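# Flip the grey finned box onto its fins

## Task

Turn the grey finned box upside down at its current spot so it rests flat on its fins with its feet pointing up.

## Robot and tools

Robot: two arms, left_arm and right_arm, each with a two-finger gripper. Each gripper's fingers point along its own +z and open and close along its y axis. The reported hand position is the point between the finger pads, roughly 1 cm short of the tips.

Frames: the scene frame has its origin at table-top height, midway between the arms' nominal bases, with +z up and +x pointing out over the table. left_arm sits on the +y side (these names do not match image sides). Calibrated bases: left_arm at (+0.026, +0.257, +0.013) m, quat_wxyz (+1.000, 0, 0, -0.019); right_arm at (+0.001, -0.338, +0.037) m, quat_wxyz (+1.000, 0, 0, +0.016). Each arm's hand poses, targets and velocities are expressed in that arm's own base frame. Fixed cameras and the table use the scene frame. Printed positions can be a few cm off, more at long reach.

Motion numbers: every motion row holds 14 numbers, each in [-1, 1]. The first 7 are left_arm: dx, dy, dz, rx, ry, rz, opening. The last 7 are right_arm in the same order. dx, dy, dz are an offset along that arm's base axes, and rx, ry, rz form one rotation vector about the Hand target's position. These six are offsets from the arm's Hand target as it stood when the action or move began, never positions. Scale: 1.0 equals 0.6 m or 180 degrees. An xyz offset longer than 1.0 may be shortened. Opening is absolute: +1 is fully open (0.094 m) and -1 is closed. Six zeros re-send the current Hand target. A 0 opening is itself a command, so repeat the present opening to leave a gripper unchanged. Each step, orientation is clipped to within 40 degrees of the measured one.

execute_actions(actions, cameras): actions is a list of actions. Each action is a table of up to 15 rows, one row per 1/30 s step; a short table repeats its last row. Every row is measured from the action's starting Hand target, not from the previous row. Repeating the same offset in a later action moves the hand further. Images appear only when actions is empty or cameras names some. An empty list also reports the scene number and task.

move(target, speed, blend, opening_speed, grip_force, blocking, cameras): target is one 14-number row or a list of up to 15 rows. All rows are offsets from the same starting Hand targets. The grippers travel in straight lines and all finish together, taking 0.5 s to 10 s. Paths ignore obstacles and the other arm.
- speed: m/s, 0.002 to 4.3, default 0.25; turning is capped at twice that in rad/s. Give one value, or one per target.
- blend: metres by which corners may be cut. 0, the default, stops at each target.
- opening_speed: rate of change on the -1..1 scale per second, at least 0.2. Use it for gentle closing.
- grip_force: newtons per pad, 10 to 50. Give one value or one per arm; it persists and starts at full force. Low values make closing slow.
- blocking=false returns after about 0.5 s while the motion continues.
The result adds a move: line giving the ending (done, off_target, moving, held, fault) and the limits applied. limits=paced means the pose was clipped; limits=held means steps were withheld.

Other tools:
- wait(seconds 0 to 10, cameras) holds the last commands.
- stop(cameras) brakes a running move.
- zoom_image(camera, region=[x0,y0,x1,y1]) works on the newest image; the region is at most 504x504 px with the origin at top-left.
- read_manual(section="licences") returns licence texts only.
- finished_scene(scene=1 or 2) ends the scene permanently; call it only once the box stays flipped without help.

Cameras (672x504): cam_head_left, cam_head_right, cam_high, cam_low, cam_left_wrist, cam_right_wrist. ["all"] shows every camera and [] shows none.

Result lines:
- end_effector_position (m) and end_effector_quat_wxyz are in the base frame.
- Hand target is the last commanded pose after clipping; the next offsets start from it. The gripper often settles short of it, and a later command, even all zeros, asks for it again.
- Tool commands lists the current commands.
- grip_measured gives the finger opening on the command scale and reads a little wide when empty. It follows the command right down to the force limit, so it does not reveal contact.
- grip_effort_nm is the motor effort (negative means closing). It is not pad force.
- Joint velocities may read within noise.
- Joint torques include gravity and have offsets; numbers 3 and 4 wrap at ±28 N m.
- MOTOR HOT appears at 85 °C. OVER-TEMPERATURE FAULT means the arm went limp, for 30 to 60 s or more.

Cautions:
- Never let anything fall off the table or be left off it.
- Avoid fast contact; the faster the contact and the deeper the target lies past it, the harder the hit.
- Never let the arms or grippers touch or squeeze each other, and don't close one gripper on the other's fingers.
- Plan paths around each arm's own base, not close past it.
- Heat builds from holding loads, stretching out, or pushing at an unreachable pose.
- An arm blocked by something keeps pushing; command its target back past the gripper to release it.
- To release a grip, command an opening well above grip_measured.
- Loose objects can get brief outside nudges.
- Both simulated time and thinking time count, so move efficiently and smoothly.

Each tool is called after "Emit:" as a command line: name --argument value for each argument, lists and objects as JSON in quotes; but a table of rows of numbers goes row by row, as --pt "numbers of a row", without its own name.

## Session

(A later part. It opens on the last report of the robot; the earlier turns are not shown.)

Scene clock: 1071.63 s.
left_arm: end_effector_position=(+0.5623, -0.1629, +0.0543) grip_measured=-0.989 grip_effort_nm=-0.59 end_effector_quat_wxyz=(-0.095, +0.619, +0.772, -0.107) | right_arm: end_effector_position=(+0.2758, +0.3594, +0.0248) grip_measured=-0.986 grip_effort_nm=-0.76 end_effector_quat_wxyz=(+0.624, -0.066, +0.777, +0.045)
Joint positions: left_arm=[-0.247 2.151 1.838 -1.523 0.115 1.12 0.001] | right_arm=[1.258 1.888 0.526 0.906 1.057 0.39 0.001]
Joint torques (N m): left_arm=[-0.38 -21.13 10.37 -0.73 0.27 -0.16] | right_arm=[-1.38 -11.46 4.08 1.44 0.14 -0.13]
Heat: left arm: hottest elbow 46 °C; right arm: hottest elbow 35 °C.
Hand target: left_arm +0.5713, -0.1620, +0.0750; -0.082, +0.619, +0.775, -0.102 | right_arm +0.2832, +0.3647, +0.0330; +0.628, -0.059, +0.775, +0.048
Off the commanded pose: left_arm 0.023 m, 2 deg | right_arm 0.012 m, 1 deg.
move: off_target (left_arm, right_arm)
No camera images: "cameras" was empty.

Emit:
move --target '[-0.0488,-0.0108,0,0,0,0,-1, 0.0494,0.0076,0.01,0,0,0,-1]' --speed 0.04 --cameras '["cam_right_wrist","cam_left_wrist"]'

Scene clock: 1080.13 s.
left_arm: end_effector_position=(+0.5613, -0.1624, +0.0695) grip_measured=-0.989 grip_effort_nm=-0.59 end_effector_quat_wxyz=(-0.065, +0.621, +0.775, -0.092) | right_arm: end_effector_position=(+0.2942, +0.3630, +0.0253) grip_measured=-0.986 grip_effort_nm=-0.76 end_effector_quat_wxyz=(+0.619, -0.081, +0.780, +0.041)
Joint positions: left_arm=[-0.247 2.087 1.782 -1.462 0.113 1.115 0.001] | right_arm=[1.208 1.888 0.545 0.906 0.994 0.337 0.001]
Joint torques (N m): left_arm=[-2.14 -21.13 5.7 -1.17 0.52 -0.35] | right_arm=[-3.37 -11.69 5.2 2.06 0.04 -0.11]
Heat: left arm: hottest elbow 46 °C; right arm: hottest elbow 35 °C.
Hand target: left_arm +0.5421, -0.1686, +0.0751; -0.082, +0.619, +0.775, -0.102 | right_arm +0.3129, +0.3693, +0.0391; +0.628, -0.058, +0.775, +0.048
Off the commanded pose: left_arm 0.021 m, 2 deg | right_arm 0.024 m, 3 deg.
move: off_target (left_arm, right_arm)
Images, in order (width x height): cam_left_wrist 672x504, cam_right_wrist 672x504.

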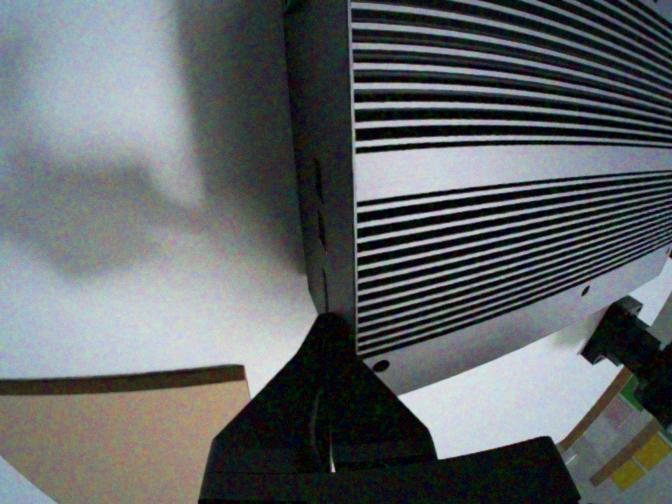

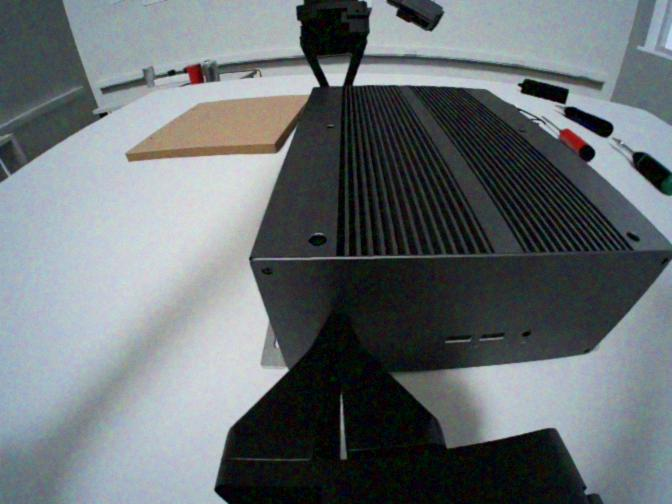

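Emit:
move --target '[0.02,0.0044,-0.05,0,0,0,-1, 0,0,0,0,0,0,-1]' --speed 0.04 --cameras '[]'

Scene clock: 1092.67 s.
left_arm: end_effector_position=(+0.5620, -0.1625, +0.0667) grip_measured=-0.989 grip_effort_nm=-0.59 end_effector_quat_wxyz=(-0.062, +0.622, +0.775, -0.091) | right_arm: end_effector_position=(+0.2942, +0.3630, +0.0253) grip_measured=-0.986 grip_effort_nm=-0.75 end_effector_quat_wxyz=(+0.619, -0.081, +0.780, +0.041)
Joint positions: left_arm=[-0.247 2.087 1.775 -1.449 0.113 1.115 0.001] | right_arm=[1.208 1.888 0.545 0.906 0.994 0.336 0.001]
Joint torques (N m): left_arm=[-1.32 -16.73 6.76 0.12 0.45 -0.26] | right_arm=[-3.66 -11.05 5.2 2.14 0.04 -0.11]
Heat: left arm: hottest elbow 44 °C; right arm: hottest elbow 36 °C.
Hand target: left_arm +0.5540, -0.1659, +0.0450; -0.082, +0.619, +0.775, -0.102 | right_arm +0.3129, +0.3693, +0.0391; +0.628, -0.059, +0.775, +0.048
Off the commanded pose: left_arm 0.023 m, 3 deg | right_arm 0.024 m, 3 deg.
move: off_target (left_arm, right_arm)
No camera images: "cameras" was empty.

Emit:
move --target '[0.01,0.002,-0.05,0,0,0,-1, 0,0,0,0,0,0,-1]' --speed 0.04 --cameras '["cam_left_wrist"]'

Scene clock: 1104.00 s.
left_arm: end_effector_position=(+0.5642, -0.1632, +0.0380) grip_measured=-0.989 grip_effort_nm=-0.59 end_effector_quat_wxyz=(-0.066, +0.621, +0.775, -0.093) | right_arm: end_effector_position=(+0.2942, +0.3630, +0.0253) grip_measured=-0.986 grip_effort_nm=-0.75 end_effector_quat_wxyz=(+0.619, -0.081, +0.780, +0.041)
Joint positions: left_arm=[-0.247 2.126 1.761 -1.405 0.114 1.115 0.001] | right_arm=[1.208 1.888 0.545 0.906 0.994 0.336 0.001]
Joint torques (N m): left_arm=[-1.08 -16.56 7.25 0.46 0.39 -0.21] | right_arm=[-3.43 -11.93 5.09 2.04 0.04 -0.16]
Heat: left arm: hottest elbow 44 °C; right arm: hottest elbow 36 °C.
Hand target: left_arm +0.5601, -0.1647, +0.0151; -0.082, +0.619, +0.775, -0.102 | right_arm +0.3129, +0.3693, +0.0391; +0.628, -0.059, +0.775, +0.048
Off the commanded pose: left_arm 0.023 m, 2 deg | right_arm 0.024 m, 3 deg.
move: off_target (left_arm, right_arm)
Images, in order (width x height): cam_left_wrist 672x504.

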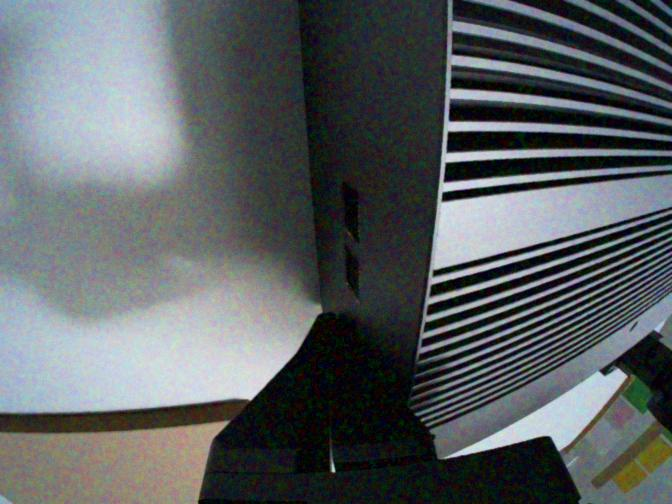

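Emit:
move --target '[-0.08,-0.018,0.03,0,0,0,-1, 0.06,0.009,0.0,0,0,0,-1]' --speed 0.04 --cameras '["cam_left_wrist","cam_right_wrist"]'

Scene clock: 1119.47 s.
left_arm: end_effector_position=(+0.5630, -0.1570, +0.0512) grip_measured=-0.990 grip_effort_nm=-0.53 end_effector_quat_wxyz=(-0.025, +0.624, +0.778, -0.066) | right_arm: end_effector_position=(+0.2944, +0.3713, +0.0206) grip_measured=-0.986 grip_effort_nm=-0.75 end_effector_quat_wxyz=(+0.608, -0.119, +0.784, +0.048)
Joint positions: left_arm=[-0.242 2.041 1.665 -1.295 0.099 1.115 0] | right_arm=[1.198 1.889 0.545 0.906 0.921 0.285 0.001]
Joint torques (N m): left_arm=[-4.48 -18.49 2.86 -2.28 1.1 -0.58] | right_arm=[-9.41 -10.11 8.29 3.02 0.11 -0.13]
Heat: left arm: hottest elbow 44 °C; right arm: hottest elbow 36 °C.
Hand target: left_arm +0.5121, -0.1755, +0.0331; -0.082, +0.619, +0.775, -0.102 | right_arm +0.3490, +0.3746, +0.0390; +0.628, -0.059, +0.775, +0.047
Off the commanded pose: left_arm 0.057 m, 8 deg | right_arm 0.058 m, 7 deg.
move: off_target (left_arm, right_arm)
Images, in order (width x height): cam_left_wrist 672x504, cam_right_wrist 672x504.

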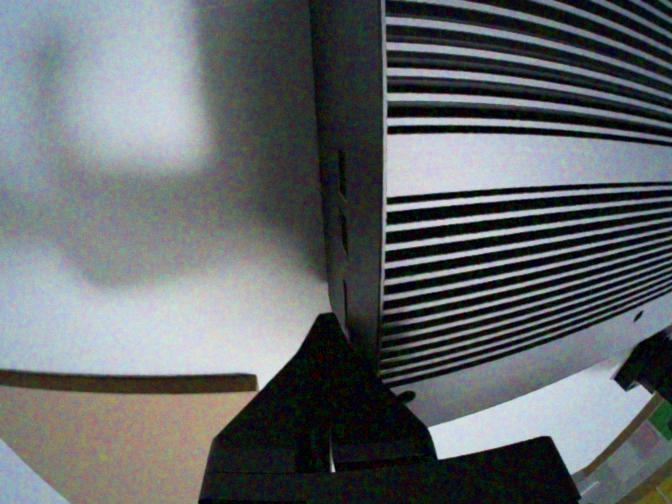

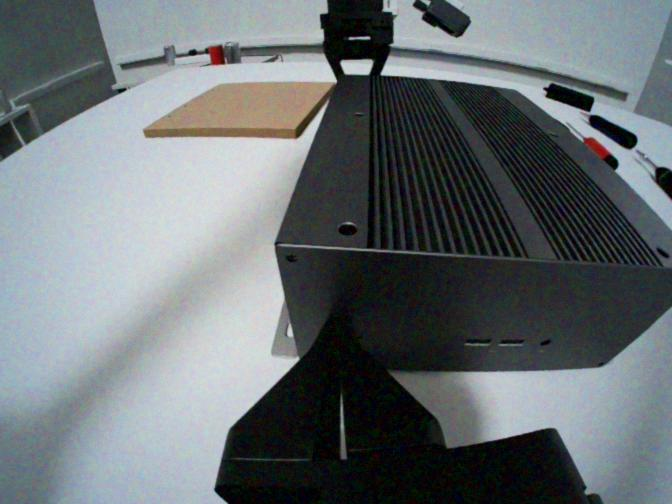

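Emit:
move --target '[0,0,0.11,0,0,0,-1, 0,0,0.08,0,0,0,-1]' --speed 0.04 --cameras '["cam_left_wrist","cam_right_wrist","cam_high"]'

Scene clock: 1163.60 s.
left_arm: end_effector_position=(+0.5587, -0.1550, +0.0862) grip_measured=-0.990 grip_effort_nm=-0.53 end_effector_quat_wxyz=(-0.032, +0.619, +0.782, -0.066) | right_arm: end_effector_position=(+0.2942, +0.3725, +0.0438) grip_measured=-0.986 grip_effort_nm=-0.75 end_effector_quat_wxyz=(+0.597, -0.135, +0.790, +0.040)
Joint positions: left_arm=[-0.242 2.006 1.704 -1.383 0.094 1.103 0] | right_arm=[1.195 1.776 0.545 0.757 0.902 0.281 0.001]
Joint torques (N m): left_arm=[-4.48 -20.54 6.23 -4.46 1.35 -0.49] | right_arm=[-8.35 -13.39 8.9 2.7 1.03 -0.11]
Heat: left arm: hottest elbow 40 °C; right arm: hottest elbow 40 °C.
Hand target: left_arm +0.5120, -0.1755, +0.0991; -0.082, +0.618, +0.775, -0.102 | right_arm +0.3489, +0.3746, +0.0870; +0.628, -0.059, +0.775, +0.048
Off the commanded pose: left_arm 0.053 m, 7 deg | right_arm 0.070 m, 10 deg.
move: off_target (left_arm, right_arm)
Images, in order (width x height): cam_high 672x504, cam_left_wrist 672x504, cam_right_wrist 672x504.

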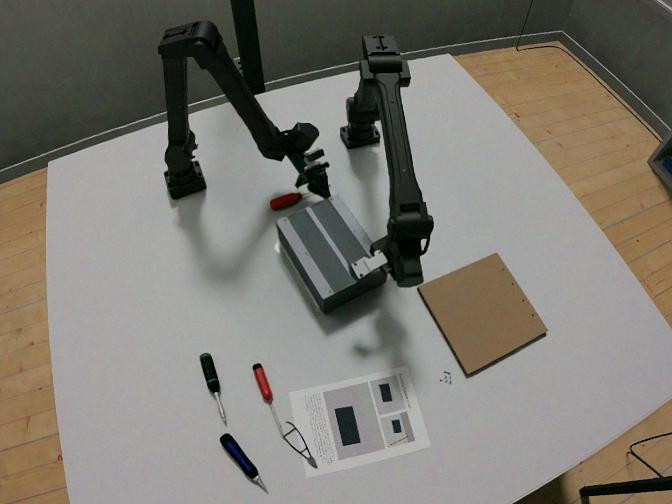

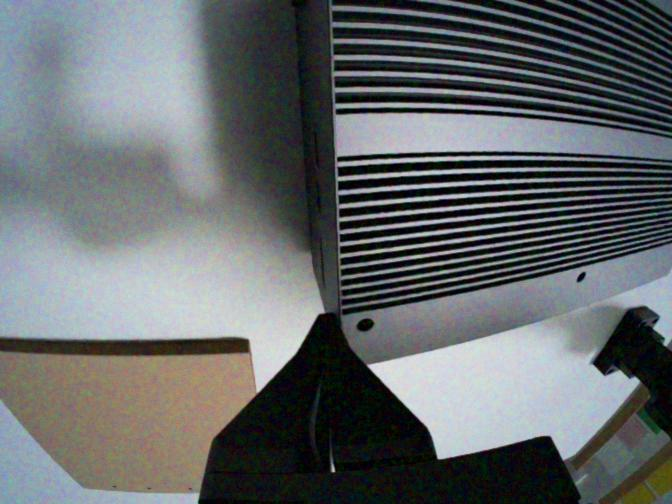

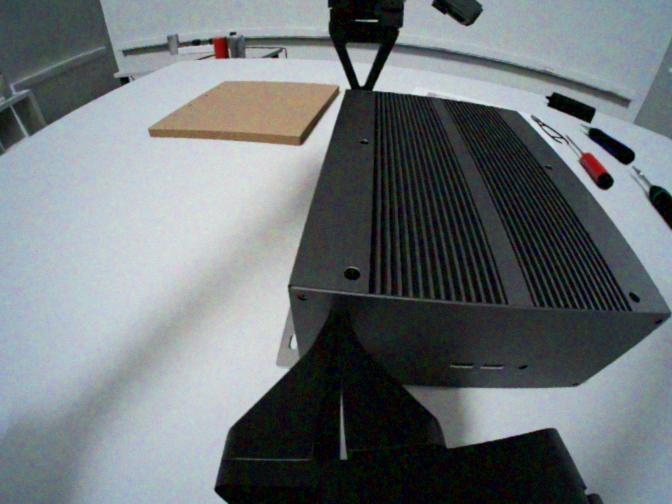

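Emit:
move --pt "0.18 0.05 0.0 0 0 0 -1 -0.19 -0.02 -0.01 0 0 0 -1" --pt "0.18 0.06 0.12 0 0 0 -1 -0.19 -0.02 0.1 0 0 0 -1" --speed 0.08 --blend '[0.01,0]' --cameras '["cam_left_wrist","cam_right_wrist","cam_high","cam_head_left"]'

Scene clock: 1362.63 s.
left_arm: end_effector_position=(+0.6099, -0.1442, +0.1514) grip_measured=-0.990 grip_effort_nm=-0.53 end_effector_quat_wxyz=(-0.041, +0.617, +0.782, -0.082) | right_arm: end_effector_position=(+0.2370, +0.3461, +0.1308) grip_measured=-0.986 grip_effort_nm=-0.75 end_effector_quat_wxyz=(+0.623, -0.070, +0.779, +0.027)
Joint positions: left_arm=[-0.201 2.134 2.085 -1.67 0.11 1.143 0] | right_arm=[1.363 1.435 0.517 0.318 1.166 0.515 0.001]
Joint torques (N m): left_arm=[0.09 -21.19 11.4 -0.06 0.13 -0.06] | right_arm=[0.26 -8.12 8.35 1.35 0.52 0.09]
Heat: left arm: hottest shoulder 42 °C; right arm: hottest elbow 44 °C.
Hand target: left_arm +0.6200, -0.1396, +0.1711; -0.082, +0.619, +0.775, -0.102 | right_arm +0.2349, +0.3626, +0.1470; +0.628, -0.059, +0.775, +0.048
Off the commanded pose: left_arm 0.023 m, 5 deg | right_arm 0.023 m, 3 deg.
joint sent to its limit (left arm) — joint 4 (wrist pitch), lower limit. The joint targets are off in orientation, not in position.
move: off_target (left_arm, right_arm)
Images, in order (width x height): cam_head_left 672x504, cam_high 672x504, cam_left_wrist 672x504, cam_right_wrist 672x504.

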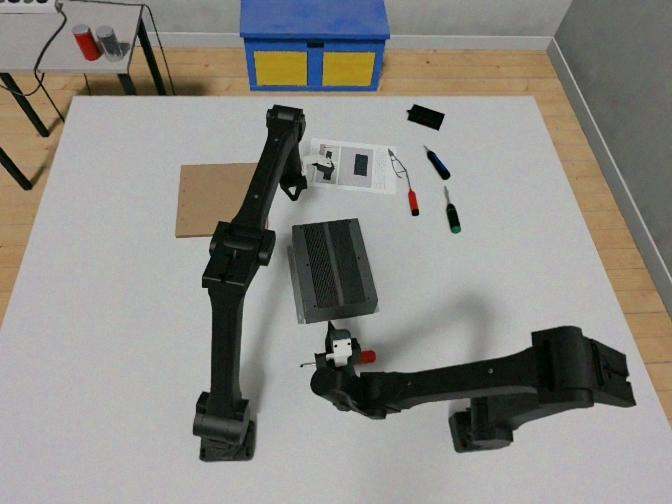

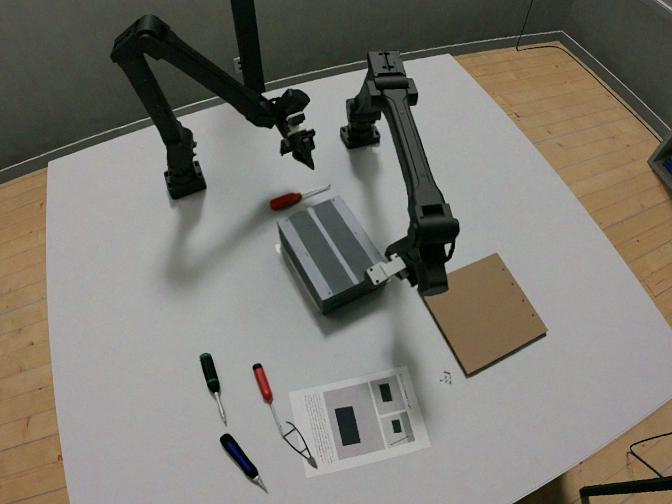

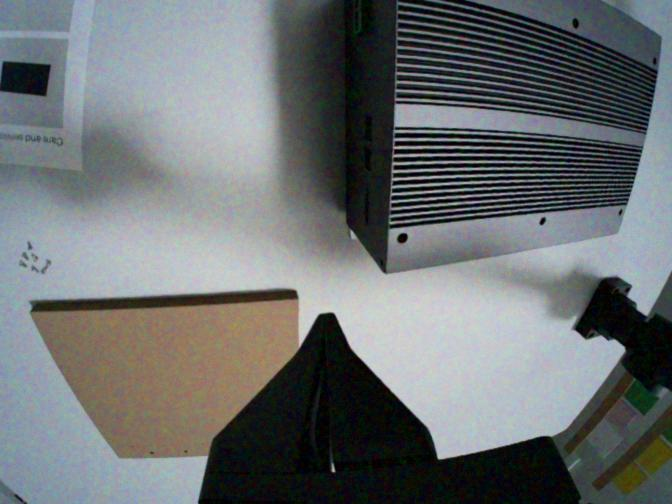

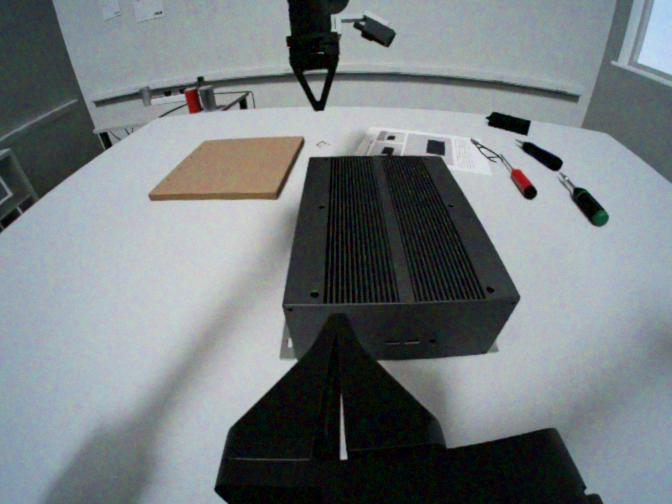

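Emit:
move --pt "-0.1167 0.3167 0.0833 -0.159 0.090 0.239 -1 0.108 -0.267 0.045 -0.034 0.0335 0.202 -1" --pt "-0.35 0.1333 0.0167 -0.3177 0.1803 0.4773 -1 0.308 -0.471 0.0 -0.0680 0.0670 0.4044 -1" --pt "-0.35 0.066 -0.10 -0.3177 0.1803 0.4773 0.7 0.342 -0.379 -0.162 -0.0680 0.0670 0.4044 -1" --speed 0.25 --blend '[0.04,0.03,0]' --cameras '["cam_left_wrist","cam_right_wrist","cam_high","cam_head_left"]'

Scene clock: 1437.00 s.
left_arm: end_effector_position=(+0.4110, -0.0958, +0.1061) grip_measured=+0.696 grip_effort_nm=0.16 end_effector_quat_wxyz=(+0.091, -0.131, +0.788, -0.595) | right_arm: end_effector_position=(+0.4368, +0.1313, +0.0508) grip_measured=-0.986 grip_effort_nm=-0.75 end_effector_quat_wxyz=(+0.389, -0.559, +0.649, +0.338)
Joint positions: left_arm=[0.176 1.553 0.693 -0.256 1.259 -0.487 0.08] | right_arm=[-0.049 1.736 0.883 -0.542 -1.075 -1.367 0.001]
Joint torques (N m): left_arm=[-1.61 -10.4 5.86 1.87 0.52 -0.24] | right_arm=[0.62 -10.81 5.97 1.25 -0.56 0.08]
Heat: left arm: hottest elbow 46 °C; right arm: hottest elbow 43 °C.
Hand target: left_arm +0.4102, -0.0998, +0.1112; +0.095, -0.125, +0.788, -0.595 | right_arm +0.4400, +0.1351, +0.0498; +0.389, -0.562, +0.647, +0.337
Off the commanded pose: left_arm 0.007 m, 1 deg | right_arm 0.005 m, 0 deg.
move: done
Images, in order (width x height): cam_head_left 672x504, cam_high 672x504, cam_left_wrist 672x504, cam_right_wrist 672x504.

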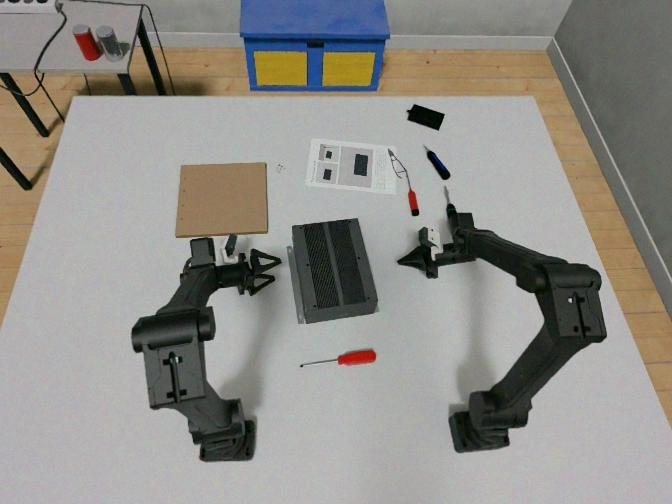

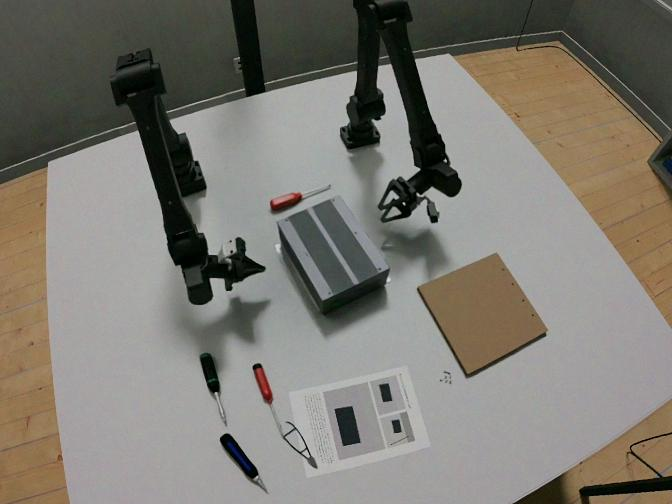

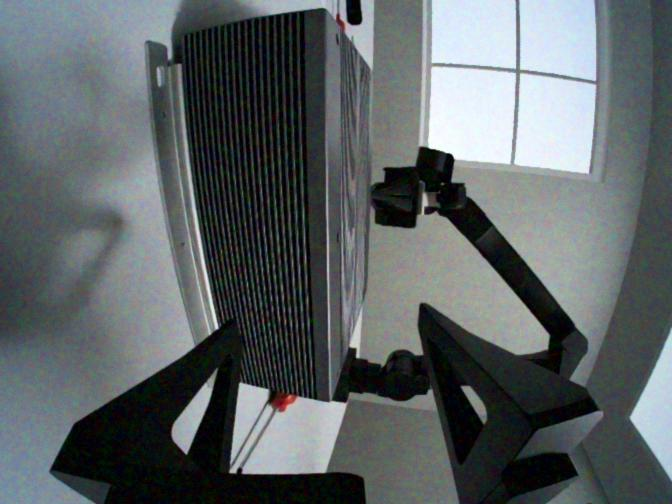

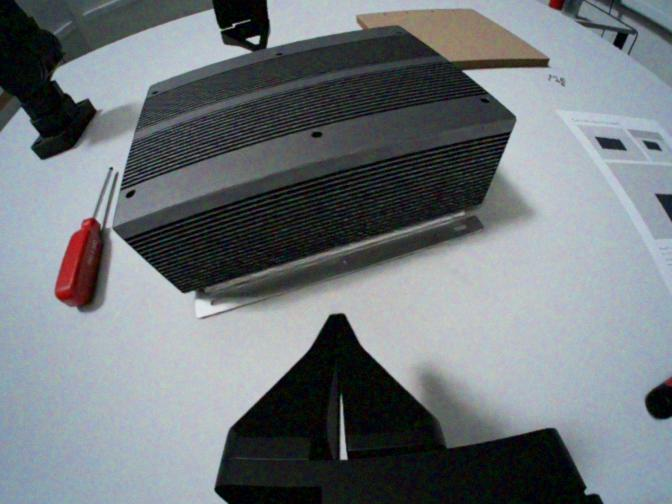

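Emit:
execute_actions --actions '[]'

Scene clock: 1483.27 s.
left_arm: end_effector_position=(+0.4110, -0.0958, +0.1061) grip_measured=+0.697 grip_effort_nm=0.16 end_effector_quat_wxyz=(+0.091, -0.131, +0.788, -0.595) | right_arm: end_effector_position=(+0.4368, +0.1313, +0.0508) grip_measured=-0.986 grip_effort_nm=-0.75 end_effector_quat_wxyz=(+0.389, -0.559, +0.649, +0.338)
Joint positions: left_arm=[0.176 1.553 0.693 -0.256 1.259 -0.487 0.08] | right_arm=[-0.049 1.736 0.883 -0.542 -1.075 -1.367 0.001]
Joint velocities: within noise
Joint torques (N m): left_arm=[-1.67 -10.58 5.85 1.85 0.53 -0.25] | right_arm=[0.15 -11.4 5.76 1.22 -0.56 0.03]
Heat: left arm: hottest elbow 42 °C; right arm: hottest elbow 38 °C.
Hand target: left_arm +0.4102, -0.0998, +0.1112; +0.095, -0.125, +0.788, -0.595 | right_arm +0.4400, +0.1351, +0.0498; +0.389, -0.562, +0.647, +0.337
Tool commands: left_gripper/opening=+0.7 right_gripper/opening=-1.0
Off the commanded pose: left_arm 0.007 m, 1 deg | right_arm 0.005 m, 0 deg.

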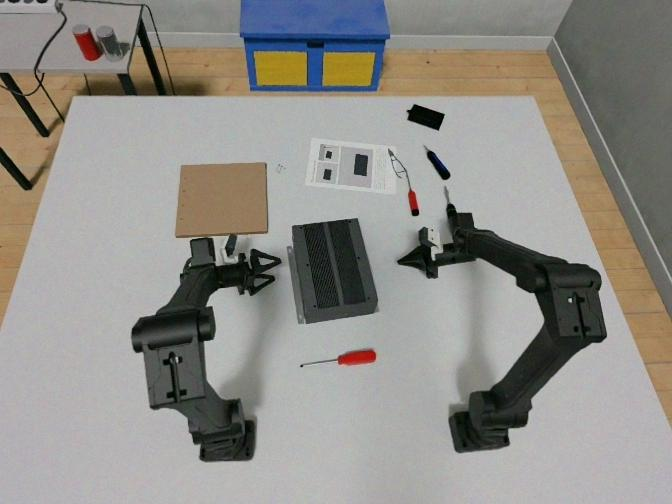

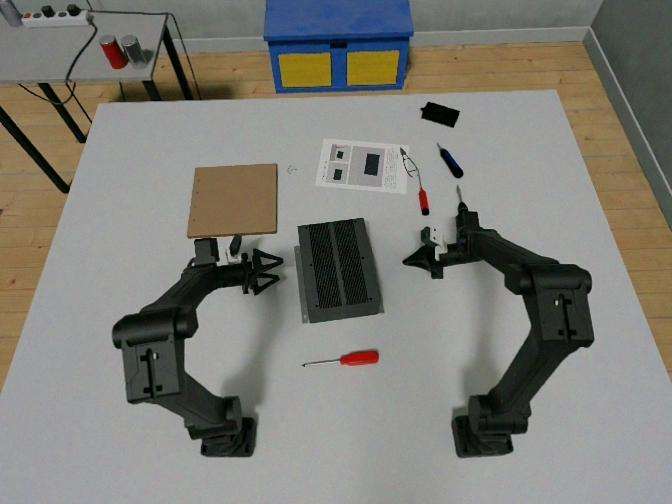

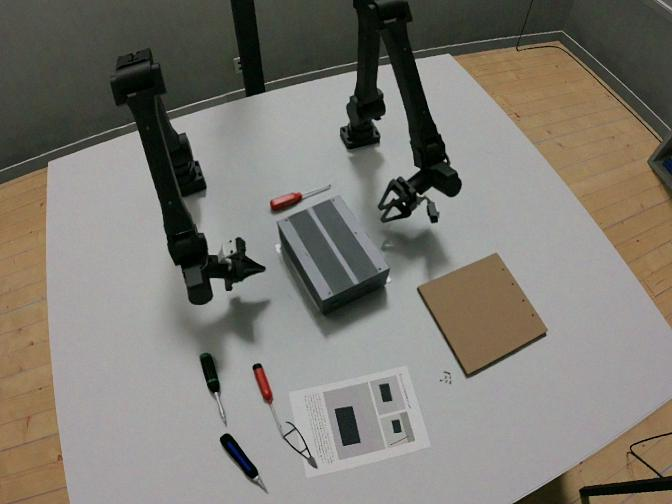

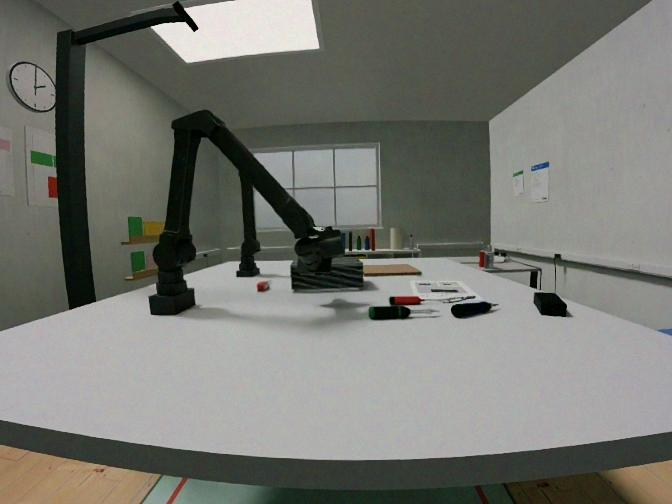

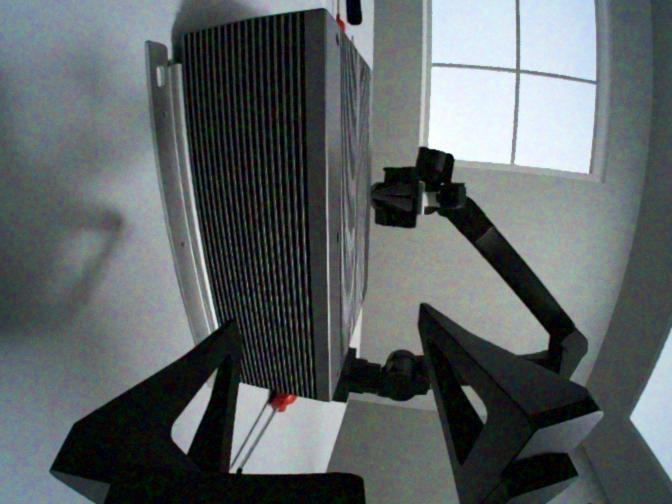

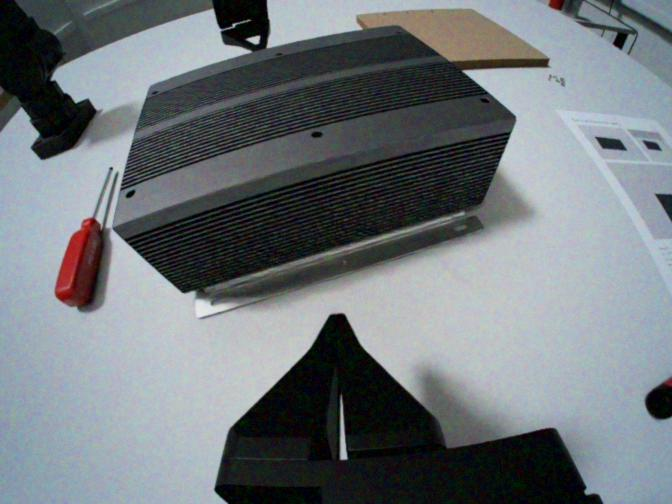

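Emit:
move --pt "0 0 0 0 0 0 0.7 0.0083 0.05 -0.1 0 0 0 -1" --pt "0 0 0 0 0 0 0.7 0.0083 0.05 -0.125 0 0 0 -1" --speed 0.08 --cameras '["cam_right_wrist"]'

Scene clock: 1559.97 s.
left_arm: end_effector_position=(+0.4110, -0.0958, +0.1061) grip_measured=+0.697 grip_effort_nm=0.16 end_effector_quat_wxyz=(+0.091, -0.131, +0.788, -0.595) | right_arm: end_effector_position=(+0.4465, +0.1593, -0.0216) grip_measured=-0.986 grip_effort_nm=-0.75 end_effector_quat_wxyz=(+0.392, -0.560, +0.648, +0.335)
Joint positions: left_arm=[0.176 1.553 0.693 -0.256 1.259 -0.487 0.08] | right_arm=[0.018 1.917 0.857 -0.204 -1.057 -1.226 0.001]
Joint torques (N m): left_arm=[-1.73 -10.46 5.85 1.87 0.53 -0.23] | right_arm=[0.56 -12.4 4.19 1.5 -0.57 0.02]
Heat: left arm: hottest elbow 40 °C; right arm: hottest elbow 37 °C.
Hand target: left_arm +0.4102, -0.0998, +0.1112; +0.095, -0.125, +0.788, -0.595 | right_arm +0.4451, +0.1651, -0.0251; +0.389, -0.562, +0.647, +0.337
Off the commanded pose: left_arm 0.007 m, 1 deg | right_arm 0.007 m, 1 deg.
move: done
Images, in order (width x height): cam_right_wrist 672x504.

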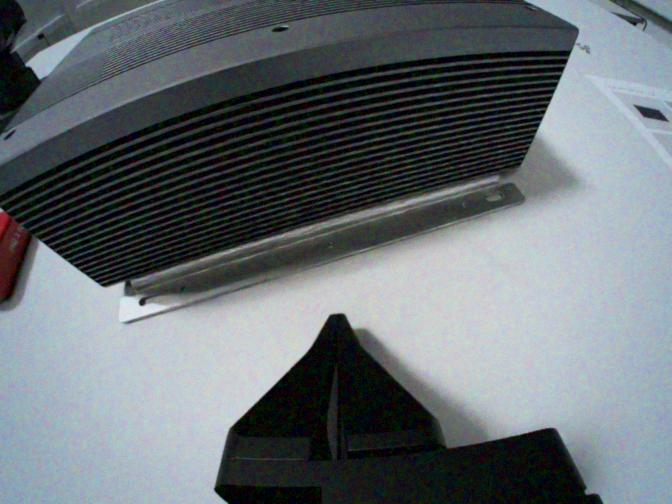

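Emit:
move --pt "0 0 0 0 0 0 0.7 -0.003 0.02 -0.012 0 0 0 -1" --pt "0 0 0 0 0 0 0.7 -0.008 0.058 -0.015 0 0 0 -1" --speed 0.05 --cameras '["cam_right_wrist"]'

Scene clock: 1568.50 s.
left_arm: end_effector_position=(+0.4110, -0.0958, +0.1061) grip_measured=+0.697 grip_effort_nm=0.16 end_effector_quat_wxyz=(+0.091, -0.131, +0.788, -0.595) | right_arm: end_effector_position=(+0.4454, +0.1944, -0.0252) grip_measured=-0.986 grip_effort_nm=-0.75 end_effector_quat_wxyz=(+0.397, -0.562, +0.645, +0.333)
Joint positions: left_arm=[0.176 1.553 0.693 -0.256 1.259 -0.487 0.08] | right_arm=[0.1 1.926 0.828 -0.021 -1.031 -1.074 0.001]
Joint torques (N m): left_arm=[-1.73 -10.46 5.87 1.84 0.53 -0.24] | right_arm=[1.03 -10.93 3.64 1.63 -0.29 0.03]
Heat: left arm: hottest elbow 40 °C; right arm: hottest elbow 37 °C.
Hand target: left_arm +0.4102, -0.0998, +0.1112; +0.095, -0.125, +0.788, -0.595 | right_arm +0.4402, +0.2000, -0.0342; +0.389, -0.562, +0.647, +0.338
Off the commanded pose: left_arm 0.007 m, 1 deg | right_arm 0.012 m, 1 deg.
move: off_target (right_arm)
Images, in order (width x height): cam_right_wrist 672x504.

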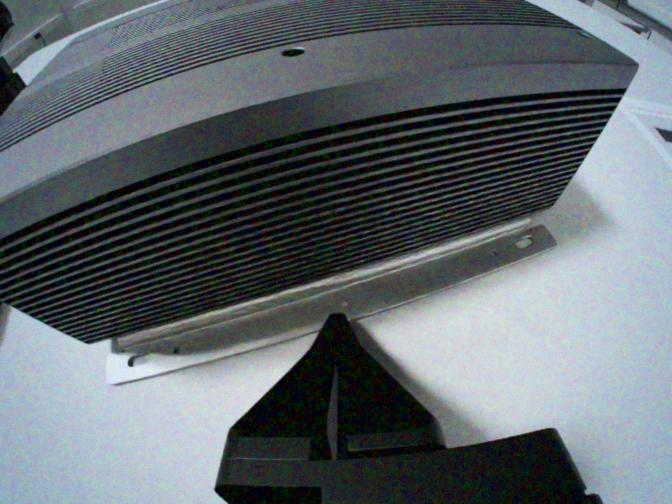

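Emit:
move --pt "0 0 0 0 0 0 0.7 -0.008 0.05 -0.005 0 0 0 -1" --speed 0.04 --cameras '["cam_right_wrist"]'

Scene clock: 1576.80 s.
left_arm: end_effector_position=(+0.4110, -0.0958, +0.1061) grip_measured=+0.697 grip_effort_nm=0.16 end_effector_quat_wxyz=(+0.091, -0.131, +0.788, -0.595) | right_arm: end_effector_position=(+0.4485, +0.2044, -0.0255) grip_measured=-0.986 grip_effort_nm=-0.75 end_effector_quat_wxyz=(+0.405, -0.549, +0.655, +0.325)
Joint positions: left_arm=[0.176 1.553 0.693 -0.256 1.259 -0.487 0.08] | right_arm=[0.127 1.926 0.803 0.104 -1 -0.96 0.001]
Joint torques (N m): left_arm=[-1.67 -10.46 5.83 1.85 0.53 -0.24] | right_arm=[4.25 -11.05 3.93 1.54 -0.16 0.1]
Heat: left arm: hottest elbow 40 °C; right arm: hottest elbow 36 °C.
Hand target: left_arm +0.4102, -0.0998, +0.1112; +0.095, -0.125, +0.788, -0.595 | right_arm +0.4355, +0.2300, -0.0372; +0.389, -0.562, +0.647, +0.337
Off the commanded pose: left_arm 0.007 m, 1 deg | right_arm 0.031 m, 3 deg.
move: off_target (right_arm)
Images, in order (width x height): cam_right_wrist 672x504.

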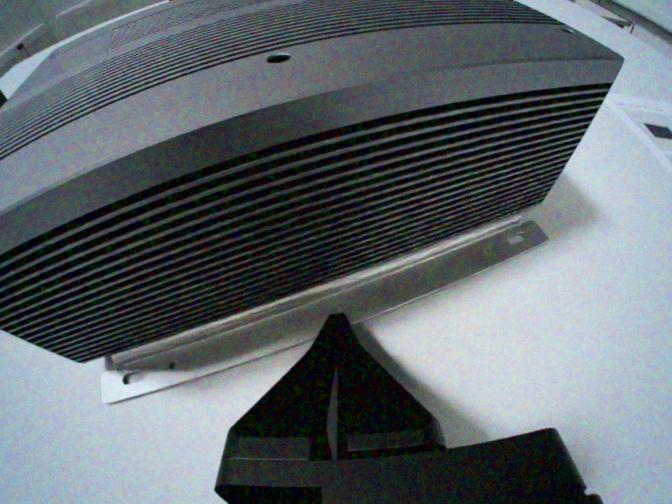

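Emit:
move --pt "0.005 0 -0.06 0.01585 0.00518 0 0.7 0 0 0 0 0 0 -1" --pt "0.005 0 -0.125 0.01585 0.00518 0 0.7 0 0 0 0 0 0 -1" --speed 0.08 --cameras '["cam_left_wrist","cam_right_wrist"]'

Scene clock: 1619.63 s.
left_arm: end_effector_position=(+0.4159, -0.0954, +0.0456) grip_measured=+0.697 grip_effort_nm=0.16 end_effector_quat_wxyz=(+0.098, -0.129, +0.802, -0.575) | right_arm: end_effector_position=(+0.4485, +0.2044, -0.0255) grip_measured=-0.986 grip_effort_nm=-0.75 end_effector_quat_wxyz=(+0.405, -0.548, +0.655, +0.325)
Joint positions: left_arm=[0.167 1.707 0.674 -0.094 1.208 -0.459 0.08] | right_arm=[0.127 1.926 0.803 0.104 -1 -0.96 0.001]
Joint torques (N m): left_arm=[-1.73 -8.06 4.74 1.95 0.55 -0.06] | right_arm=[3.72 -10.93 3.95 1.77 -0.18 0.05]
Heat: left arm: hottest elbow 39 °C; right arm: hottest elbow 36 °C.
Hand target: left_arm +0.4131, -0.0999, +0.0361; +0.091, -0.128, +0.804, -0.574 | right_arm +0.4355, +0.2300, -0.0372; +0.389, -0.562, +0.647, +0.337
Off the commanded pose: left_arm 0.011 m, 1 deg | right_arm 0.031 m, 3 deg.
move: off_target (left_arm, right_arm)
Images, in order (width x height): cam_left_wrist 672x504, cam_right_wrist 672x504.

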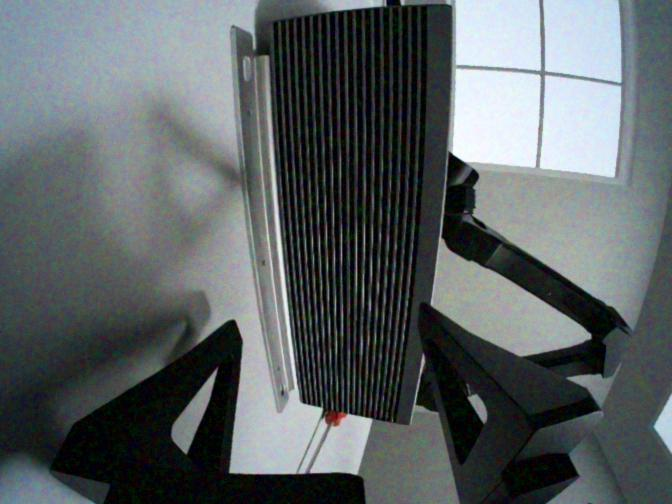

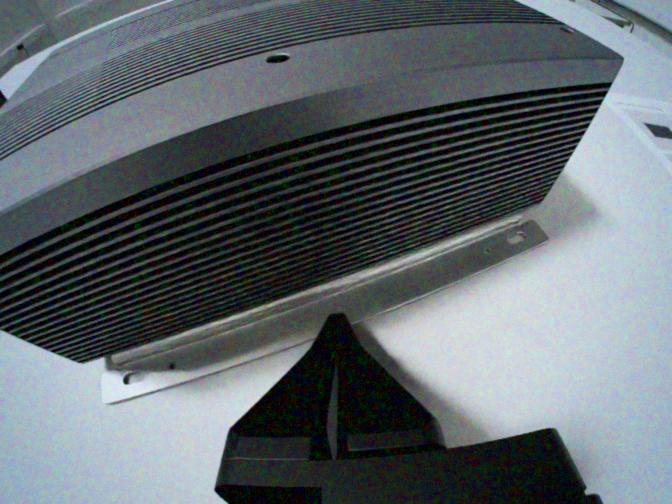

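Emit:
move --pt "0 0.0 -0.02 0 0 0 0.7 0 0 0 0 0 0 -1" --speed 0.04 --cameras '["cam_left_wrist"]'

Scene clock: 1626.53 s.
left_arm: end_effector_position=(+0.4175, -0.0952, +0.0349) grip_measured=+0.697 grip_effort_nm=0.16 end_effector_quat_wxyz=(+0.100, -0.127, +0.802, -0.575) | right_arm: end_effector_position=(+0.4485, +0.2044, -0.0255) grip_measured=-0.986 grip_effort_nm=-0.75 end_effector_quat_wxyz=(+0.405, -0.548, +0.655, +0.325)
Joint positions: left_arm=[0.167 1.742 0.674 -0.056 1.208 -0.459 0.08] | right_arm=[0.127 1.926 0.803 0.104 -1 -0.96 0.001]
Joint torques (N m): left_arm=[-1.61 -8.35 4.31 1.85 0.54 -0.07] | right_arm=[4.31 -10.81 3.92 1.7 -0.14 0.07]
Heat: left arm: hottest elbow 39 °C; right arm: hottest elbow 36 °C.
Hand target: left_arm +0.4131, -0.0999, +0.0241; +0.091, -0.128, +0.804, -0.574 | right_arm +0.4355, +0.2300, -0.0372; +0.389, -0.562, +0.647, +0.337
Off the commanded pose: left_arm 0.013 m, 1 deg | right_arm 0.031 m, 3 deg.
move: off_target (left_arm, right_arm)
Images, in order (width x height): cam_left_wrist 672x504.

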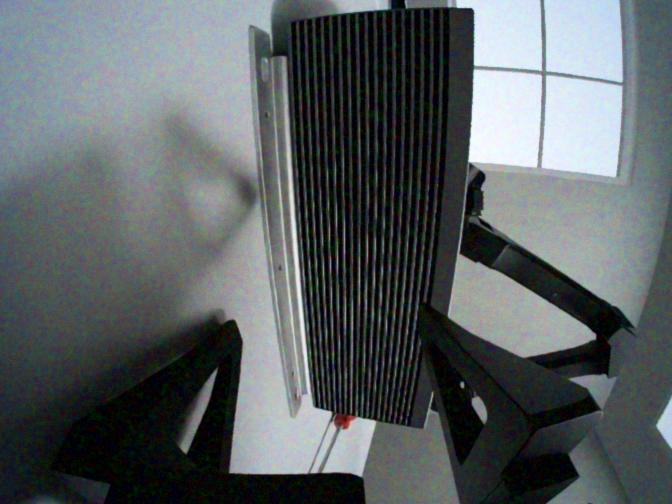

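Emit:
move --pt "0.014 -0.063 -0.003 0 0 0 0.7 0 0 0 0 0 0 -1" --speed 0.05 --cameras '["cam_left_wrist"]'

Scene clock: 1635.63 s.
left_arm: end_effector_position=(+0.4255, -0.1324, +0.0329) grip_measured=+0.697 grip_effort_nm=0.16 end_effector_quat_wxyz=(+0.104, -0.122, +0.803, -0.574) | right_arm: end_effector_position=(+0.4485, +0.2044, -0.0255) grip_measured=-0.986 grip_effort_nm=-0.75 end_effector_quat_wxyz=(+0.405, -0.548, +0.655, +0.325)
Joint positions: left_arm=[0.065 1.758 0.644 0.203 1.154 -0.675 0.08] | right_arm=[0.127 1.926 0.803 0.104 -1 -0.96 0.001]
Joint torques (N m): left_arm=[-1.73 -8.35 4.41 2.24 0.45 -0.24] | right_arm=[3.66 -10.46 3.93 1.77 -0.19 0.02]
Heat: left arm: hottest elbow 39 °C; right arm: hottest elbow 36 °C.
Hand target: left_arm +0.4215, -0.1377, +0.0223; +0.091, -0.128, +0.804, -0.574 | right_arm +0.4355, +0.2300, -0.0372; +0.389, -0.562, +0.647, +0.337
Off the commanded pose: left_arm 0.013 m, 2 deg | right_arm 0.031 m, 3 deg.
move: off_target (left_arm, right_arm)
Images, in order (width x height): cam_left_wrist 672x504.

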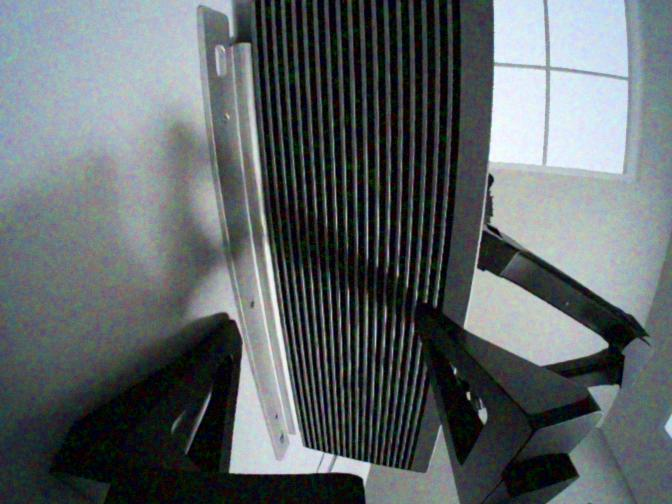

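Emit:
move --pt "0.0133 -0.06 -0.0 0 0 0 0.7 -0.005 0.03 0 0 0 0 -1" --speed 0.04 --cameras '["cam_left_wrist"]'

Scene clock: 1652.90 s.
left_arm: end_effector_position=(+0.4364, -0.1330, +0.0327) grip_measured=+0.697 grip_effort_nm=0.16 end_effector_quat_wxyz=(+0.120, -0.157, +0.798, -0.569) | right_arm: end_effector_position=(+0.4509, +0.2045, -0.0254) grip_measured=-0.986 grip_effort_nm=-0.75 end_effector_quat_wxyz=(+0.409, -0.537, +0.666, +0.317)
Joint positions: left_arm=[0.051 1.765 0.622 0.361 1.094 -0.835 0.08] | right_arm=[0.132 1.922 0.787 0.162 -0.975 -0.9 0.001]
Joint torques (N m): left_arm=[-8.41 -7.71 5.39 2.62 0.45 -0.19] | right_arm=[7.3 -10.52 4.26 2.04 -0.37 0.03]
Heat: left arm: hottest elbow 39 °C; right arm: hottest elbow 36 °C.
Hand target: left_arm +0.4294, -0.1738, +0.0224; +0.091, -0.128, +0.804, -0.574 | right_arm +0.4326, +0.2480, -0.0370; +0.389, -0.562, +0.647, +0.337
Off the commanded pose: left_arm 0.043 m, 5 deg | right_arm 0.049 m, 5 deg.
move: off_target (left_arm, right_arm)
Images, in order (width x height): cam_left_wrist 672x504.

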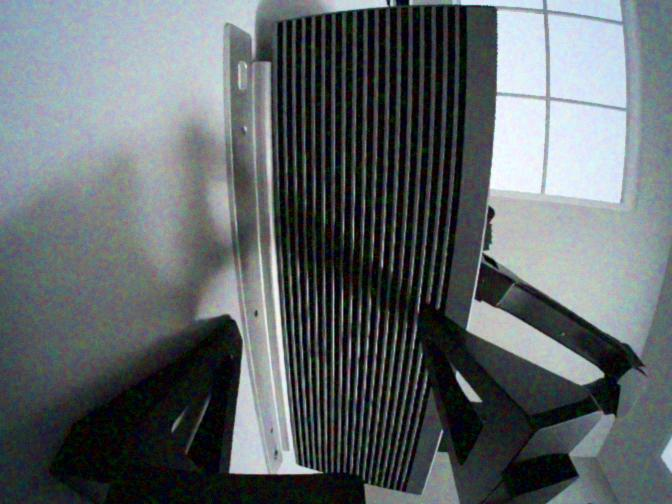

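Emit:
move --pt "0.012 -0.06 -0.0 0 0 0 0.7 -0.006 0.05 0 0 0 0 -1" --speed 0.04 --cameras '["cam_left_wrist","cam_right_wrist"]'

Scene clock: 1663.53 s.
left_arm: end_effector_position=(+0.4515, -0.1355, +0.0333) grip_measured=+0.697 grip_effort_nm=0.16 end_effector_quat_wxyz=(+0.138, -0.193, +0.793, -0.561) | right_arm: end_effector_position=(+0.4571, +0.2033, -0.0255) grip_measured=-0.986 grip_effort_nm=-0.74 end_effector_quat_wxyz=(+0.415, -0.519, +0.685, +0.299)
Joint positions: left_arm=[0.028 1.775 0.617 0.478 1.014 -0.968 0.08] | right_arm=[0.139 1.915 0.767 0.24 -0.921 -0.818 0.001]
Joint torques (N m): left_arm=[-13.27 -7.41 5.83 2.44 1.24 0.01] | right_arm=[11.22 -9.7 4.78 1.83 -1.05 0.05]
Heat: left arm: hottest elbow 39 °C; right arm: hottest elbow 36 °C.
Hand target: left_arm +0.4366, -0.2098, +0.0223; +0.091, -0.128, +0.804, -0.574 | right_arm +0.4289, +0.2780, -0.0372; +0.389, -0.562, +0.647, +0.337
Off the commanded pose: left_arm 0.077 m, 9 deg | right_arm 0.081 m, 9 deg.
move: off_target (left_arm, right_arm)
Images, in order (width x height): cam_left_wrist 672x504, cam_right_wrist 672x504.

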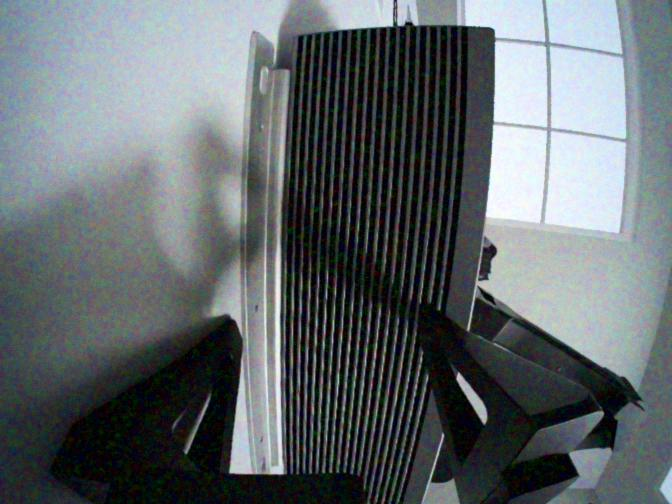

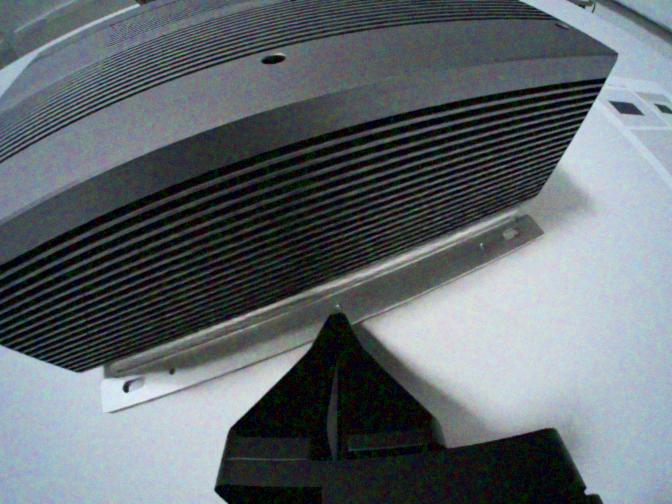

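Emit:
move --pt "-0.01 -0.05 0.05 0 0 0 0.7 -0.015 0.045 0 0 0 0 -1" --speed 0.03 --cameras '["cam_left_wrist","cam_right_wrist"]'

Scene clock: 1689.43 s.
left_arm: end_effector_position=(+0.4558, -0.1375, +0.0341) grip_measured=+0.697 grip_effort_nm=0.16 end_effector_quat_wxyz=(+0.133, -0.242, +0.791, -0.547) | right_arm: end_effector_position=(+0.4585, +0.2040, -0.0254) grip_measured=-0.986 grip_effort_nm=-0.74 end_effector_quat_wxyz=(+0.421, -0.504, +0.700, +0.281)
Joint positions: left_arm=[0.006 1.75 0.608 0.478 0.932 -1.069 0.08] | right_arm=[0.152 1.905 0.74 0.314 -0.866 -0.752 0.001]
Joint torques (N m): left_arm=[-17.14 -11.69 5.27 2.76 2.59 0.2] | right_arm=[14.51 -9.23 4.89 2.07 -1.83 0.11]
Heat: left arm: hottest elbow 40 °C; right arm: hottest elbow 35 °C.
Hand target: left_arm +0.4307, -0.2396, +0.0524; +0.091, -0.128, +0.804, -0.574 | right_arm +0.4199, +0.3051, -0.0371; +0.389, -0.562, +0.647, +0.337
Off the commanded pose: left_arm 0.107 m, 14 deg | right_arm 0.109 m, 12 deg.
move: off_target (left_arm, right_arm)
Images, in order (width x height): cam_left_wrist 672x504, cam_right_wrist 672x504.

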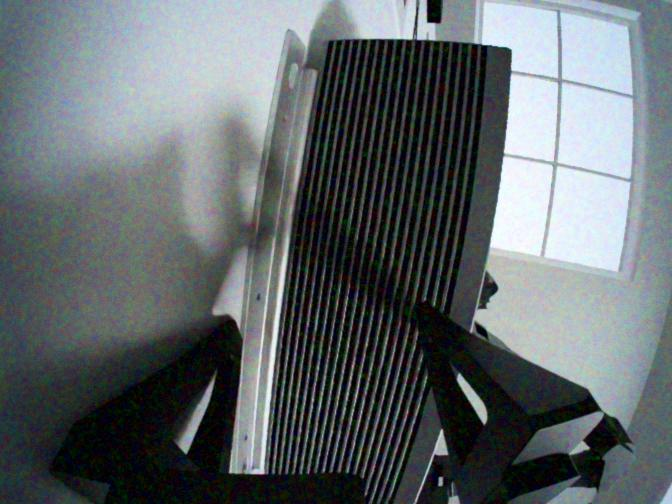

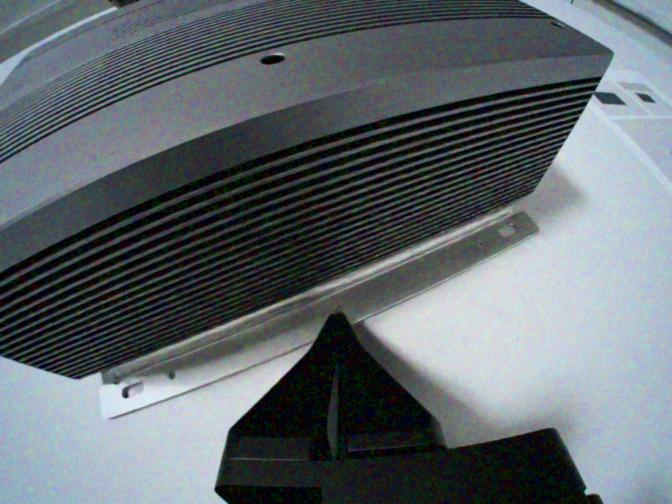

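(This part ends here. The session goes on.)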